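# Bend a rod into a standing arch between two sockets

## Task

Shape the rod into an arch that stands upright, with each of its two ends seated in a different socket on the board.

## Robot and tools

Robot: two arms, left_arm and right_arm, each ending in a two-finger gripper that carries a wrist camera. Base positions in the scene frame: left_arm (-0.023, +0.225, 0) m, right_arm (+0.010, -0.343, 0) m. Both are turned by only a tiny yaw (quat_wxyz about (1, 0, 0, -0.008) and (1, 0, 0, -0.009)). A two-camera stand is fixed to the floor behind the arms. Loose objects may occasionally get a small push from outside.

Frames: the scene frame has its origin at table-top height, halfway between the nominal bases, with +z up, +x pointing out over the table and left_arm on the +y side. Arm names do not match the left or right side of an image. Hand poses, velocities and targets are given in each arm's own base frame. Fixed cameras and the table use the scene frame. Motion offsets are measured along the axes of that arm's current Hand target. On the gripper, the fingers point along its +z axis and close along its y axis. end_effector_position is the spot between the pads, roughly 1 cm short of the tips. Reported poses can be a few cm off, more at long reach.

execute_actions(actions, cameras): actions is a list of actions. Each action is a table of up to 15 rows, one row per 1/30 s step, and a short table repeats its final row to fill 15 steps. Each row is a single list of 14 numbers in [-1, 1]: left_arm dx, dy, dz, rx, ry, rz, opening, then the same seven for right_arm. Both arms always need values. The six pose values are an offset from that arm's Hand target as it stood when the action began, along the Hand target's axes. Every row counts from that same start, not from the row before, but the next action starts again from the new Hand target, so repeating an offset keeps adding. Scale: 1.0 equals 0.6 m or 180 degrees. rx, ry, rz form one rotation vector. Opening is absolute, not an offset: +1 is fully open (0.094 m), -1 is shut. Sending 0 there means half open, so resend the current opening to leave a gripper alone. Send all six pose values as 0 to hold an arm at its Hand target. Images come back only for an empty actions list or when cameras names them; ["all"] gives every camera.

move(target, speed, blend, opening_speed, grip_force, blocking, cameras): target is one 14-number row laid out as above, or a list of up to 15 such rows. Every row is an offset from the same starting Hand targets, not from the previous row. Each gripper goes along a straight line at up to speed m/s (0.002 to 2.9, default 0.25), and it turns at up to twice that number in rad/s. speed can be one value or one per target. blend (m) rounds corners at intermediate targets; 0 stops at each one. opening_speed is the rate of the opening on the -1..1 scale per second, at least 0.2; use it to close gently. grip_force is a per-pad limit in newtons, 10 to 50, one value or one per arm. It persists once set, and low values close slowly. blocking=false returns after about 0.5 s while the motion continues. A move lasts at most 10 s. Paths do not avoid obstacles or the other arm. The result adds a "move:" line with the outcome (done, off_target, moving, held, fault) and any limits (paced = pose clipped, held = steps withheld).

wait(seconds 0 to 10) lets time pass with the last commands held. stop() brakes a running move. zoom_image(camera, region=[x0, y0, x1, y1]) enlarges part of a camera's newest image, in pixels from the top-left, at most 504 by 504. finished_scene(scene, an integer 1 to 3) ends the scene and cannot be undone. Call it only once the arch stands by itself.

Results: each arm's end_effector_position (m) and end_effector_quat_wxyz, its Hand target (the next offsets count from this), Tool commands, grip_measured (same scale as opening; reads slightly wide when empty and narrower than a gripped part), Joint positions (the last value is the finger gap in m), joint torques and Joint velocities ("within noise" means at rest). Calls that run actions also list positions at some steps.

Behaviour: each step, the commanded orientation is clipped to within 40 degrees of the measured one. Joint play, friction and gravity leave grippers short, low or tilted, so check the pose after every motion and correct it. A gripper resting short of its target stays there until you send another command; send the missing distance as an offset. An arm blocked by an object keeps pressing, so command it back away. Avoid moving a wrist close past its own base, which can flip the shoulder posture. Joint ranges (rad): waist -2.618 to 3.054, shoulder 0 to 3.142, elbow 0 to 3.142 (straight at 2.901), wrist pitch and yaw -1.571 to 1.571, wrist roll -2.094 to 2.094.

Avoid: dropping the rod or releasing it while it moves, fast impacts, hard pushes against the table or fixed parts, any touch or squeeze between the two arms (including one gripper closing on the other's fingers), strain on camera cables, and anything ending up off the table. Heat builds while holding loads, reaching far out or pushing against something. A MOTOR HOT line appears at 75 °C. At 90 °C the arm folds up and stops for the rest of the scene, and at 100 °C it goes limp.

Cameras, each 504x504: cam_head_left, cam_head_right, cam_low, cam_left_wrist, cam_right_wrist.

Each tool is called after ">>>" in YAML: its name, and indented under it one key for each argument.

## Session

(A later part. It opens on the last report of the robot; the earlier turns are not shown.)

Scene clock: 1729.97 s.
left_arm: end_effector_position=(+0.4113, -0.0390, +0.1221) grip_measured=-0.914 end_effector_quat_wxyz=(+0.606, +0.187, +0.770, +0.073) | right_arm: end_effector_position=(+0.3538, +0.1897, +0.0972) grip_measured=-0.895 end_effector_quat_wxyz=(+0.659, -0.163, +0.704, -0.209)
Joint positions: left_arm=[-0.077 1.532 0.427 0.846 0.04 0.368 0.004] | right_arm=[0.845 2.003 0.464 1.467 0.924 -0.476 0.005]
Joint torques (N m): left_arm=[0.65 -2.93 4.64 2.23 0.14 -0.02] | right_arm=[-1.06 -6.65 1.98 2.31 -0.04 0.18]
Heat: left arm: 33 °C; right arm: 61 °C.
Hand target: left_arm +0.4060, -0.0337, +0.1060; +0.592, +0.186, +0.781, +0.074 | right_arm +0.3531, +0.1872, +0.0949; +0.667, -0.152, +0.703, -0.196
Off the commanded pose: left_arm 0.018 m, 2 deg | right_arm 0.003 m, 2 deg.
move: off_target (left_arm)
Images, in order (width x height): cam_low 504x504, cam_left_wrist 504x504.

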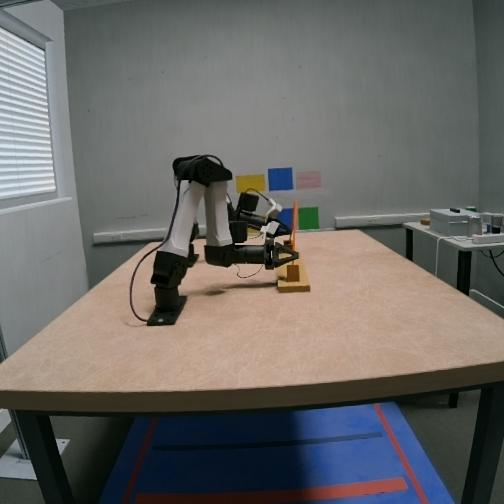

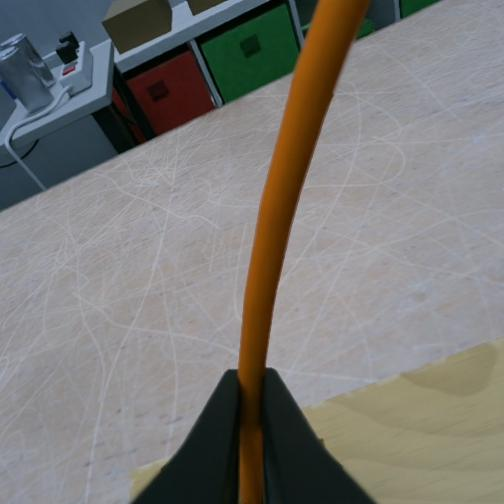

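>>> move:
  target:
    - [-0.0193, -0.0005, -0.0100, 0, 0, 0, -1, 0, 0, 0, 0, 0, 0, -1]
    - [-0.0193, -0.0005, -0.0100, 0, 0, 0, -0.5, 0, 0, 0, 0, 0, 0, -0.5]
  speed: 0.05
  opening_speed: 0.3
  cameras: ["cam_low", "cam_left_wrist", "cam_right_wrist", "cam_head_left"]

>>> zoom_image:
  camera: "cam_low"
  region: [262, 226, 312, 276]

>>> zoom_image:
  camera: "cam_left_wrist"
  region: [150, 304, 350, 504]

>>> zoom_image:
  camera: "cam_right_wrist"
  region: [150, 304, 350, 504]

Scene clock: 1748.97 s.
left_arm: end_effector_position=(+0.4100, -0.0372, +0.1243) grip_measured=-0.503 end_effector_quat_wxyz=(+0.604, +0.185, +0.771, +0.076) | right_arm: end_effector_position=(+0.3533, +0.1881, +0.0951) grip_measured=-0.503 end_effector_quat_wxyz=(+0.657, -0.164, +0.706, -0.208)
Joint positions: left_arm=[-0.077 1.513 0.427 0.825 0.031 0.368 0.023] | right_arm=[0.842 2.003 0.457 1.465 0.918 -0.47 0.023]
Joint torques (N m): left_arm=[-0.77 -6.39 5.75 1.72 -0.04 -0.08] | right_arm=[-0.72 -6.57 2.63 2.32 -0.07 0.13]
Heat: left arm: 35 °C; right arm: 61 °C.
Hand target: left_arm +0.4029, -0.0377, +0.1179; +0.592, +0.186, +0.781, +0.074 | right_arm +0.3531, +0.1873, +0.0949; +0.667, -0.152, +0.703, -0.196
Off the commanded pose: left_arm 0.010 m, 2 deg | right_arm 0.001 m, 2 deg.
move: done
Images, in order (width x height): cam_head_left 504x504, cam_low 504x504, cam_left_wrist 504x504, cam_right_wrist 504x504.

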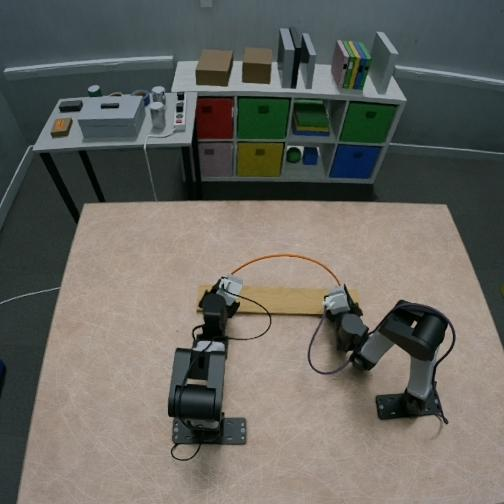

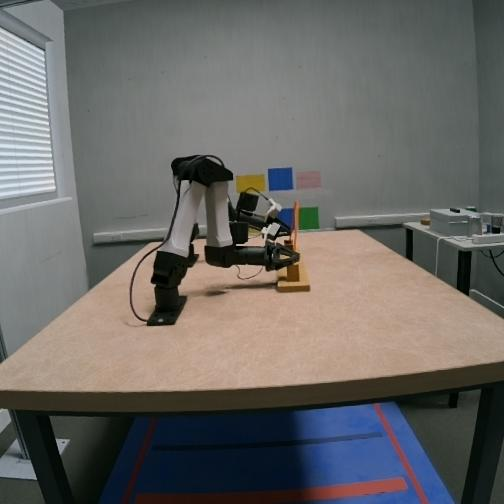

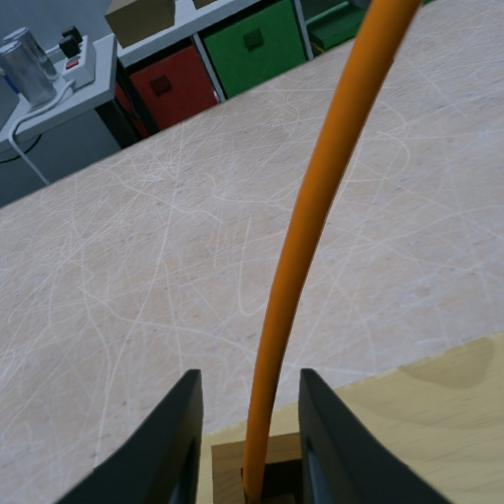

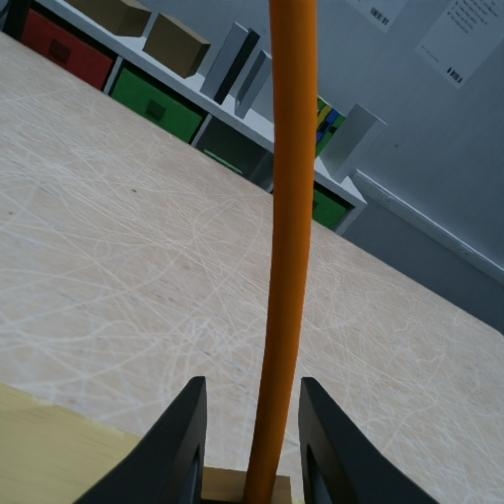

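Scaled by 10.080.

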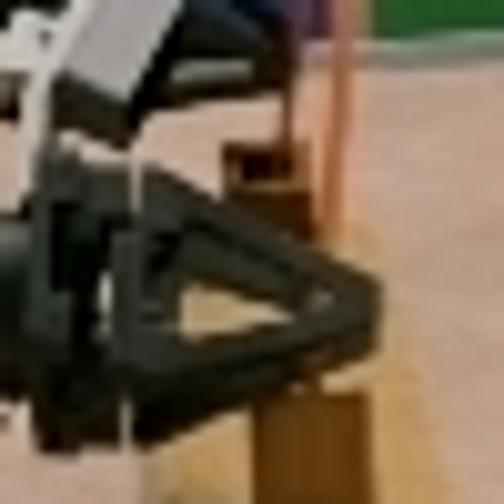

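Scaled by 2.520.

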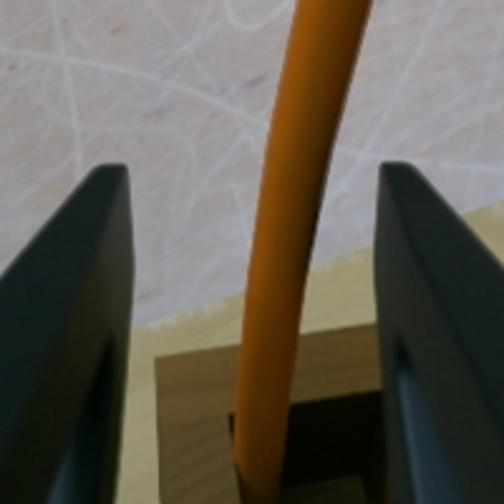

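Scaled by 2.520.

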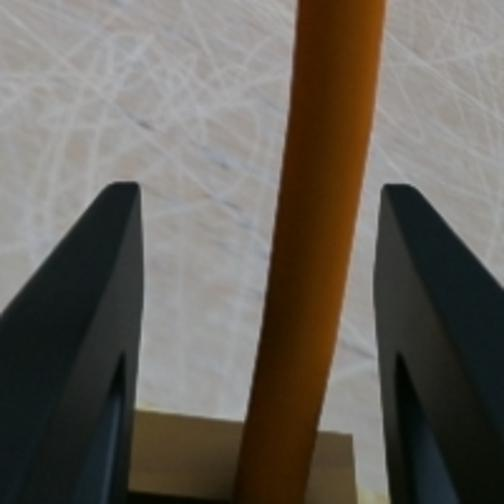

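>>> move:
  target:
    - [0, -0.003, 0, 0, 0, 0, -0.45, -0.0060, -0.0090, 0, 0, 0, 0, -0.45]
    - [0, -0.003, -0.0600, 0, 0, 0, -0.45, -0.0060, -0.0090, -0.0600, 0, 0, 0, -0.45]
  speed: 0.06
  opening_speed: 0.5
  cameras: ["cam_low", "cam_left_wrist", "cam_right_wrist", "cam_head_left"]

>>> zoom_image:
  camera: "cam_low"
  region: [262, 226, 312, 276]

Scene clock: 1764.83 s.
left_arm: end_effector_position=(+0.3753, -0.0338, +0.1388) grip_measured=-0.453 end_effector_quat_wxyz=(+0.609, +0.182, +0.768, +0.079) | right_arm: end_effector_position=(+0.3185, +0.1873, +0.0806) grip_measured=-0.452 end_effector_quat_wxyz=(+0.640, -0.192, +0.711, -0.219)
Joint positions: left_arm=[-0.077 1.294 0.328 0.716 0.027 0.368 0.026] | right_arm=[0.939 1.986 0.362 1.465 0.999 -0.459 0.026]
Joint torques (N m): left_arm=[-1.07 -4.44 6.43 1.68 0 -0.07] | right_arm=[0.17 -11.38 2.17 2.4 0.27 0.14]
Heat: left arm: 34 °C; right arm: 60 °C.
Hand target: left_arm +0.3683, -0.0356, +0.1278; +0.592, +0.186, +0.781, +0.074 | right_arm +0.3172, +0.1868, +0.1019; +0.667, -0.152, +0.703, -0.196
Off the commanded pose: left_arm 0.013 m, 2 deg | right_arm 0.021 m, 6 deg.
move: off_target (left_arm, right_arm)
Images, in order (width x height): cam_head_left 504x504, cam_low 504x504, cam_left_wrist 504x504, cam_right_wrist 504x504.

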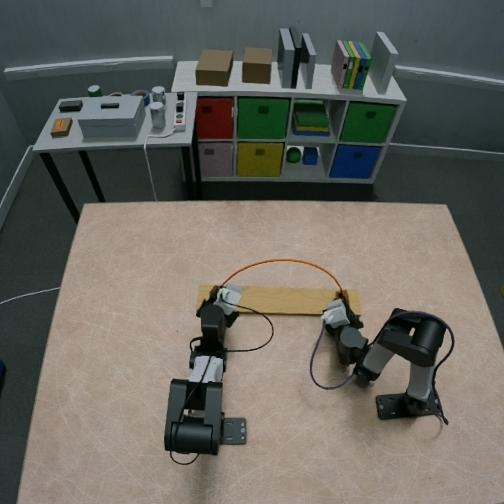

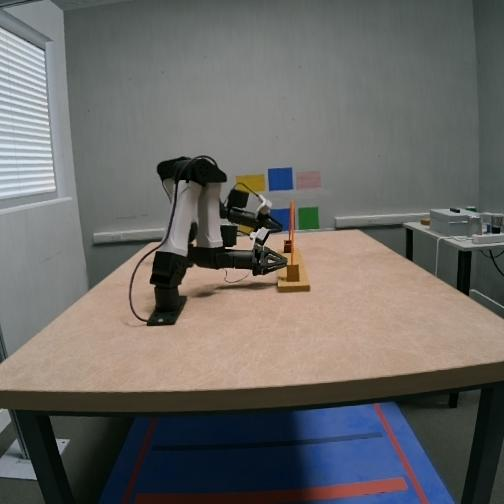

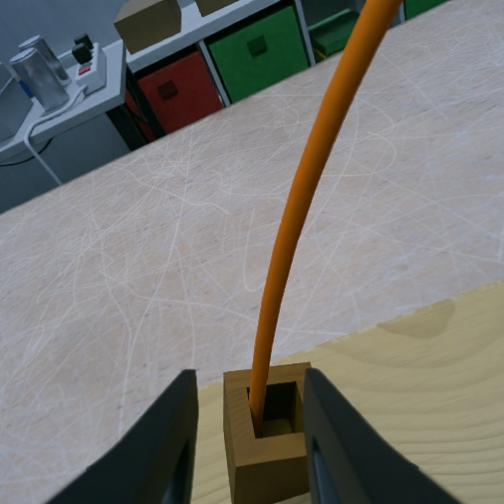

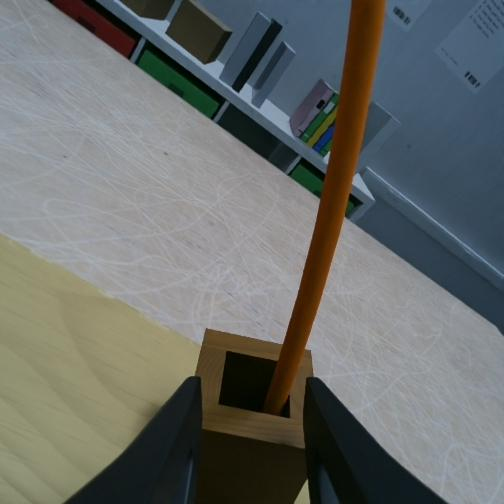

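Scaled by 10.080.

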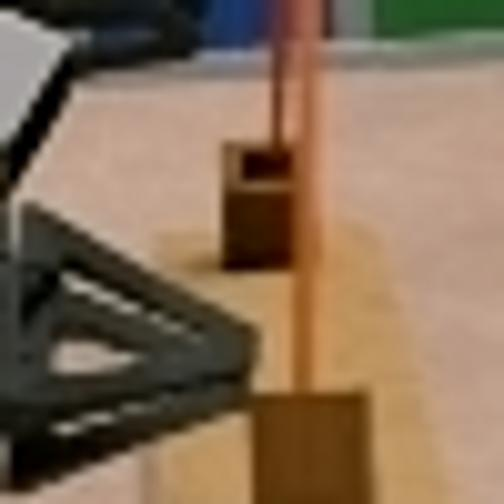

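>>> move:
  target: [0, 0, -0.1000, 0, 0, 0, -0.45, -0.0500, 0, -0.1000, 0, 0, 0, -0.45]
  speed: 0.12
  cameras: ["cam_low", "cam_left_wrist", "cam_right_wrist", "cam_head_left"]

>>> zoom_image:
  camera: "cam_head_left"
  region: [190, 240, 370, 330]

>>> zoom_image:
  camera: "cam_low"
  region: [252, 186, 332, 296]

Scene clock: 1774.67 s.
left_arm: end_effector_position=(+0.3153, -0.0291, +0.1561) grip_measured=-0.453 end_effector_quat_wxyz=(+0.608, +0.183, +0.769, +0.078) | right_arm: end_effector_position=(+0.2615, +0.2075, +0.1266) grip_measured=-0.452 end_effector_quat_wxyz=(+0.668, -0.160, +0.699, -0.197)
Joint positions: left_arm=[-0.077 0.823 0.222 0.349 0.027 0.368 0.026] | right_arm=[1.188 1.756 0.323 1.339 1.249 -0.422 0.026]
Joint torques (N m): left_arm=[-0.29 -1.25 8.53 1.72 0.07 -0.05] | right_arm=[0.29 -9.61 3.58 1.27 0.23 0.14]
Heat: left arm: 33 °C; right arm: 59 °C.
Hand target: left_arm +0.3112, -0.0292, +0.1451; +0.592, +0.186, +0.781, +0.074 | right_arm +0.2593, +0.2054, +0.1302; +0.667, -0.152, +0.703, -0.196
Off the commanded pose: left_arm 0.012 m, 2 deg | right_arm 0.005 m, 1 deg.
move: off_target (left_arm)
Images, in order (width x height): cam_head_left 504x504, cam_low 504x504, cam_left_wrist 504x504, cam_right_wrist 504x504.

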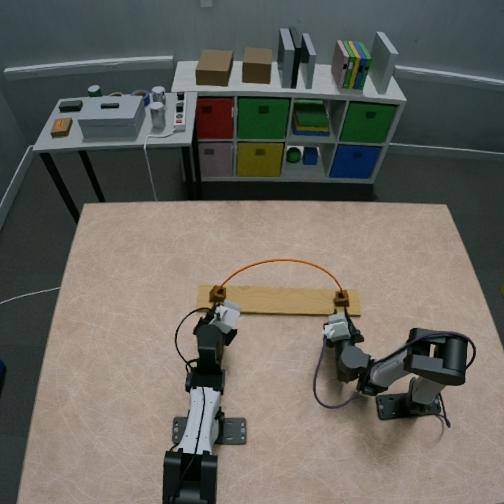

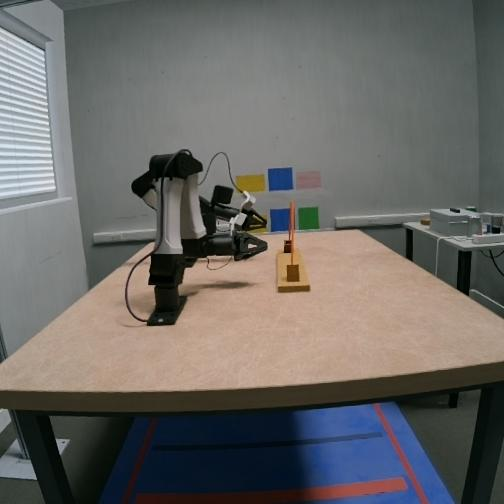

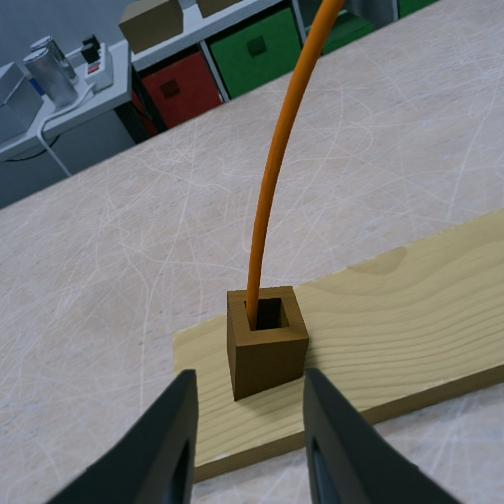

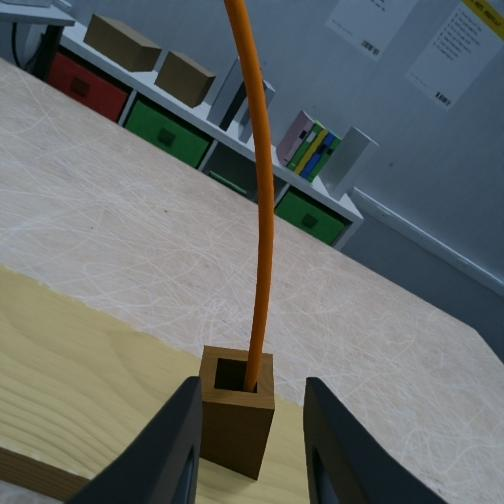

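Scaled by 2.800.

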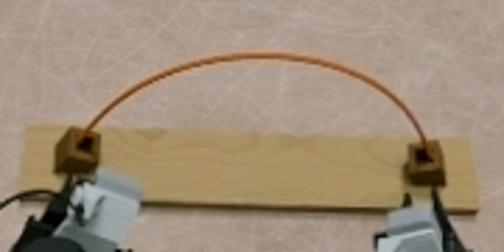

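Scaled by 4.582.

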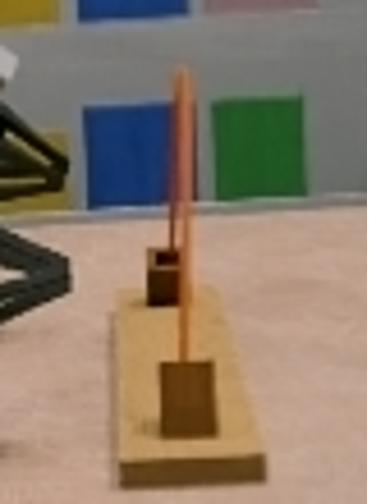

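>>> finished_scene:
  scene: 2

The scene is finished: the task was done.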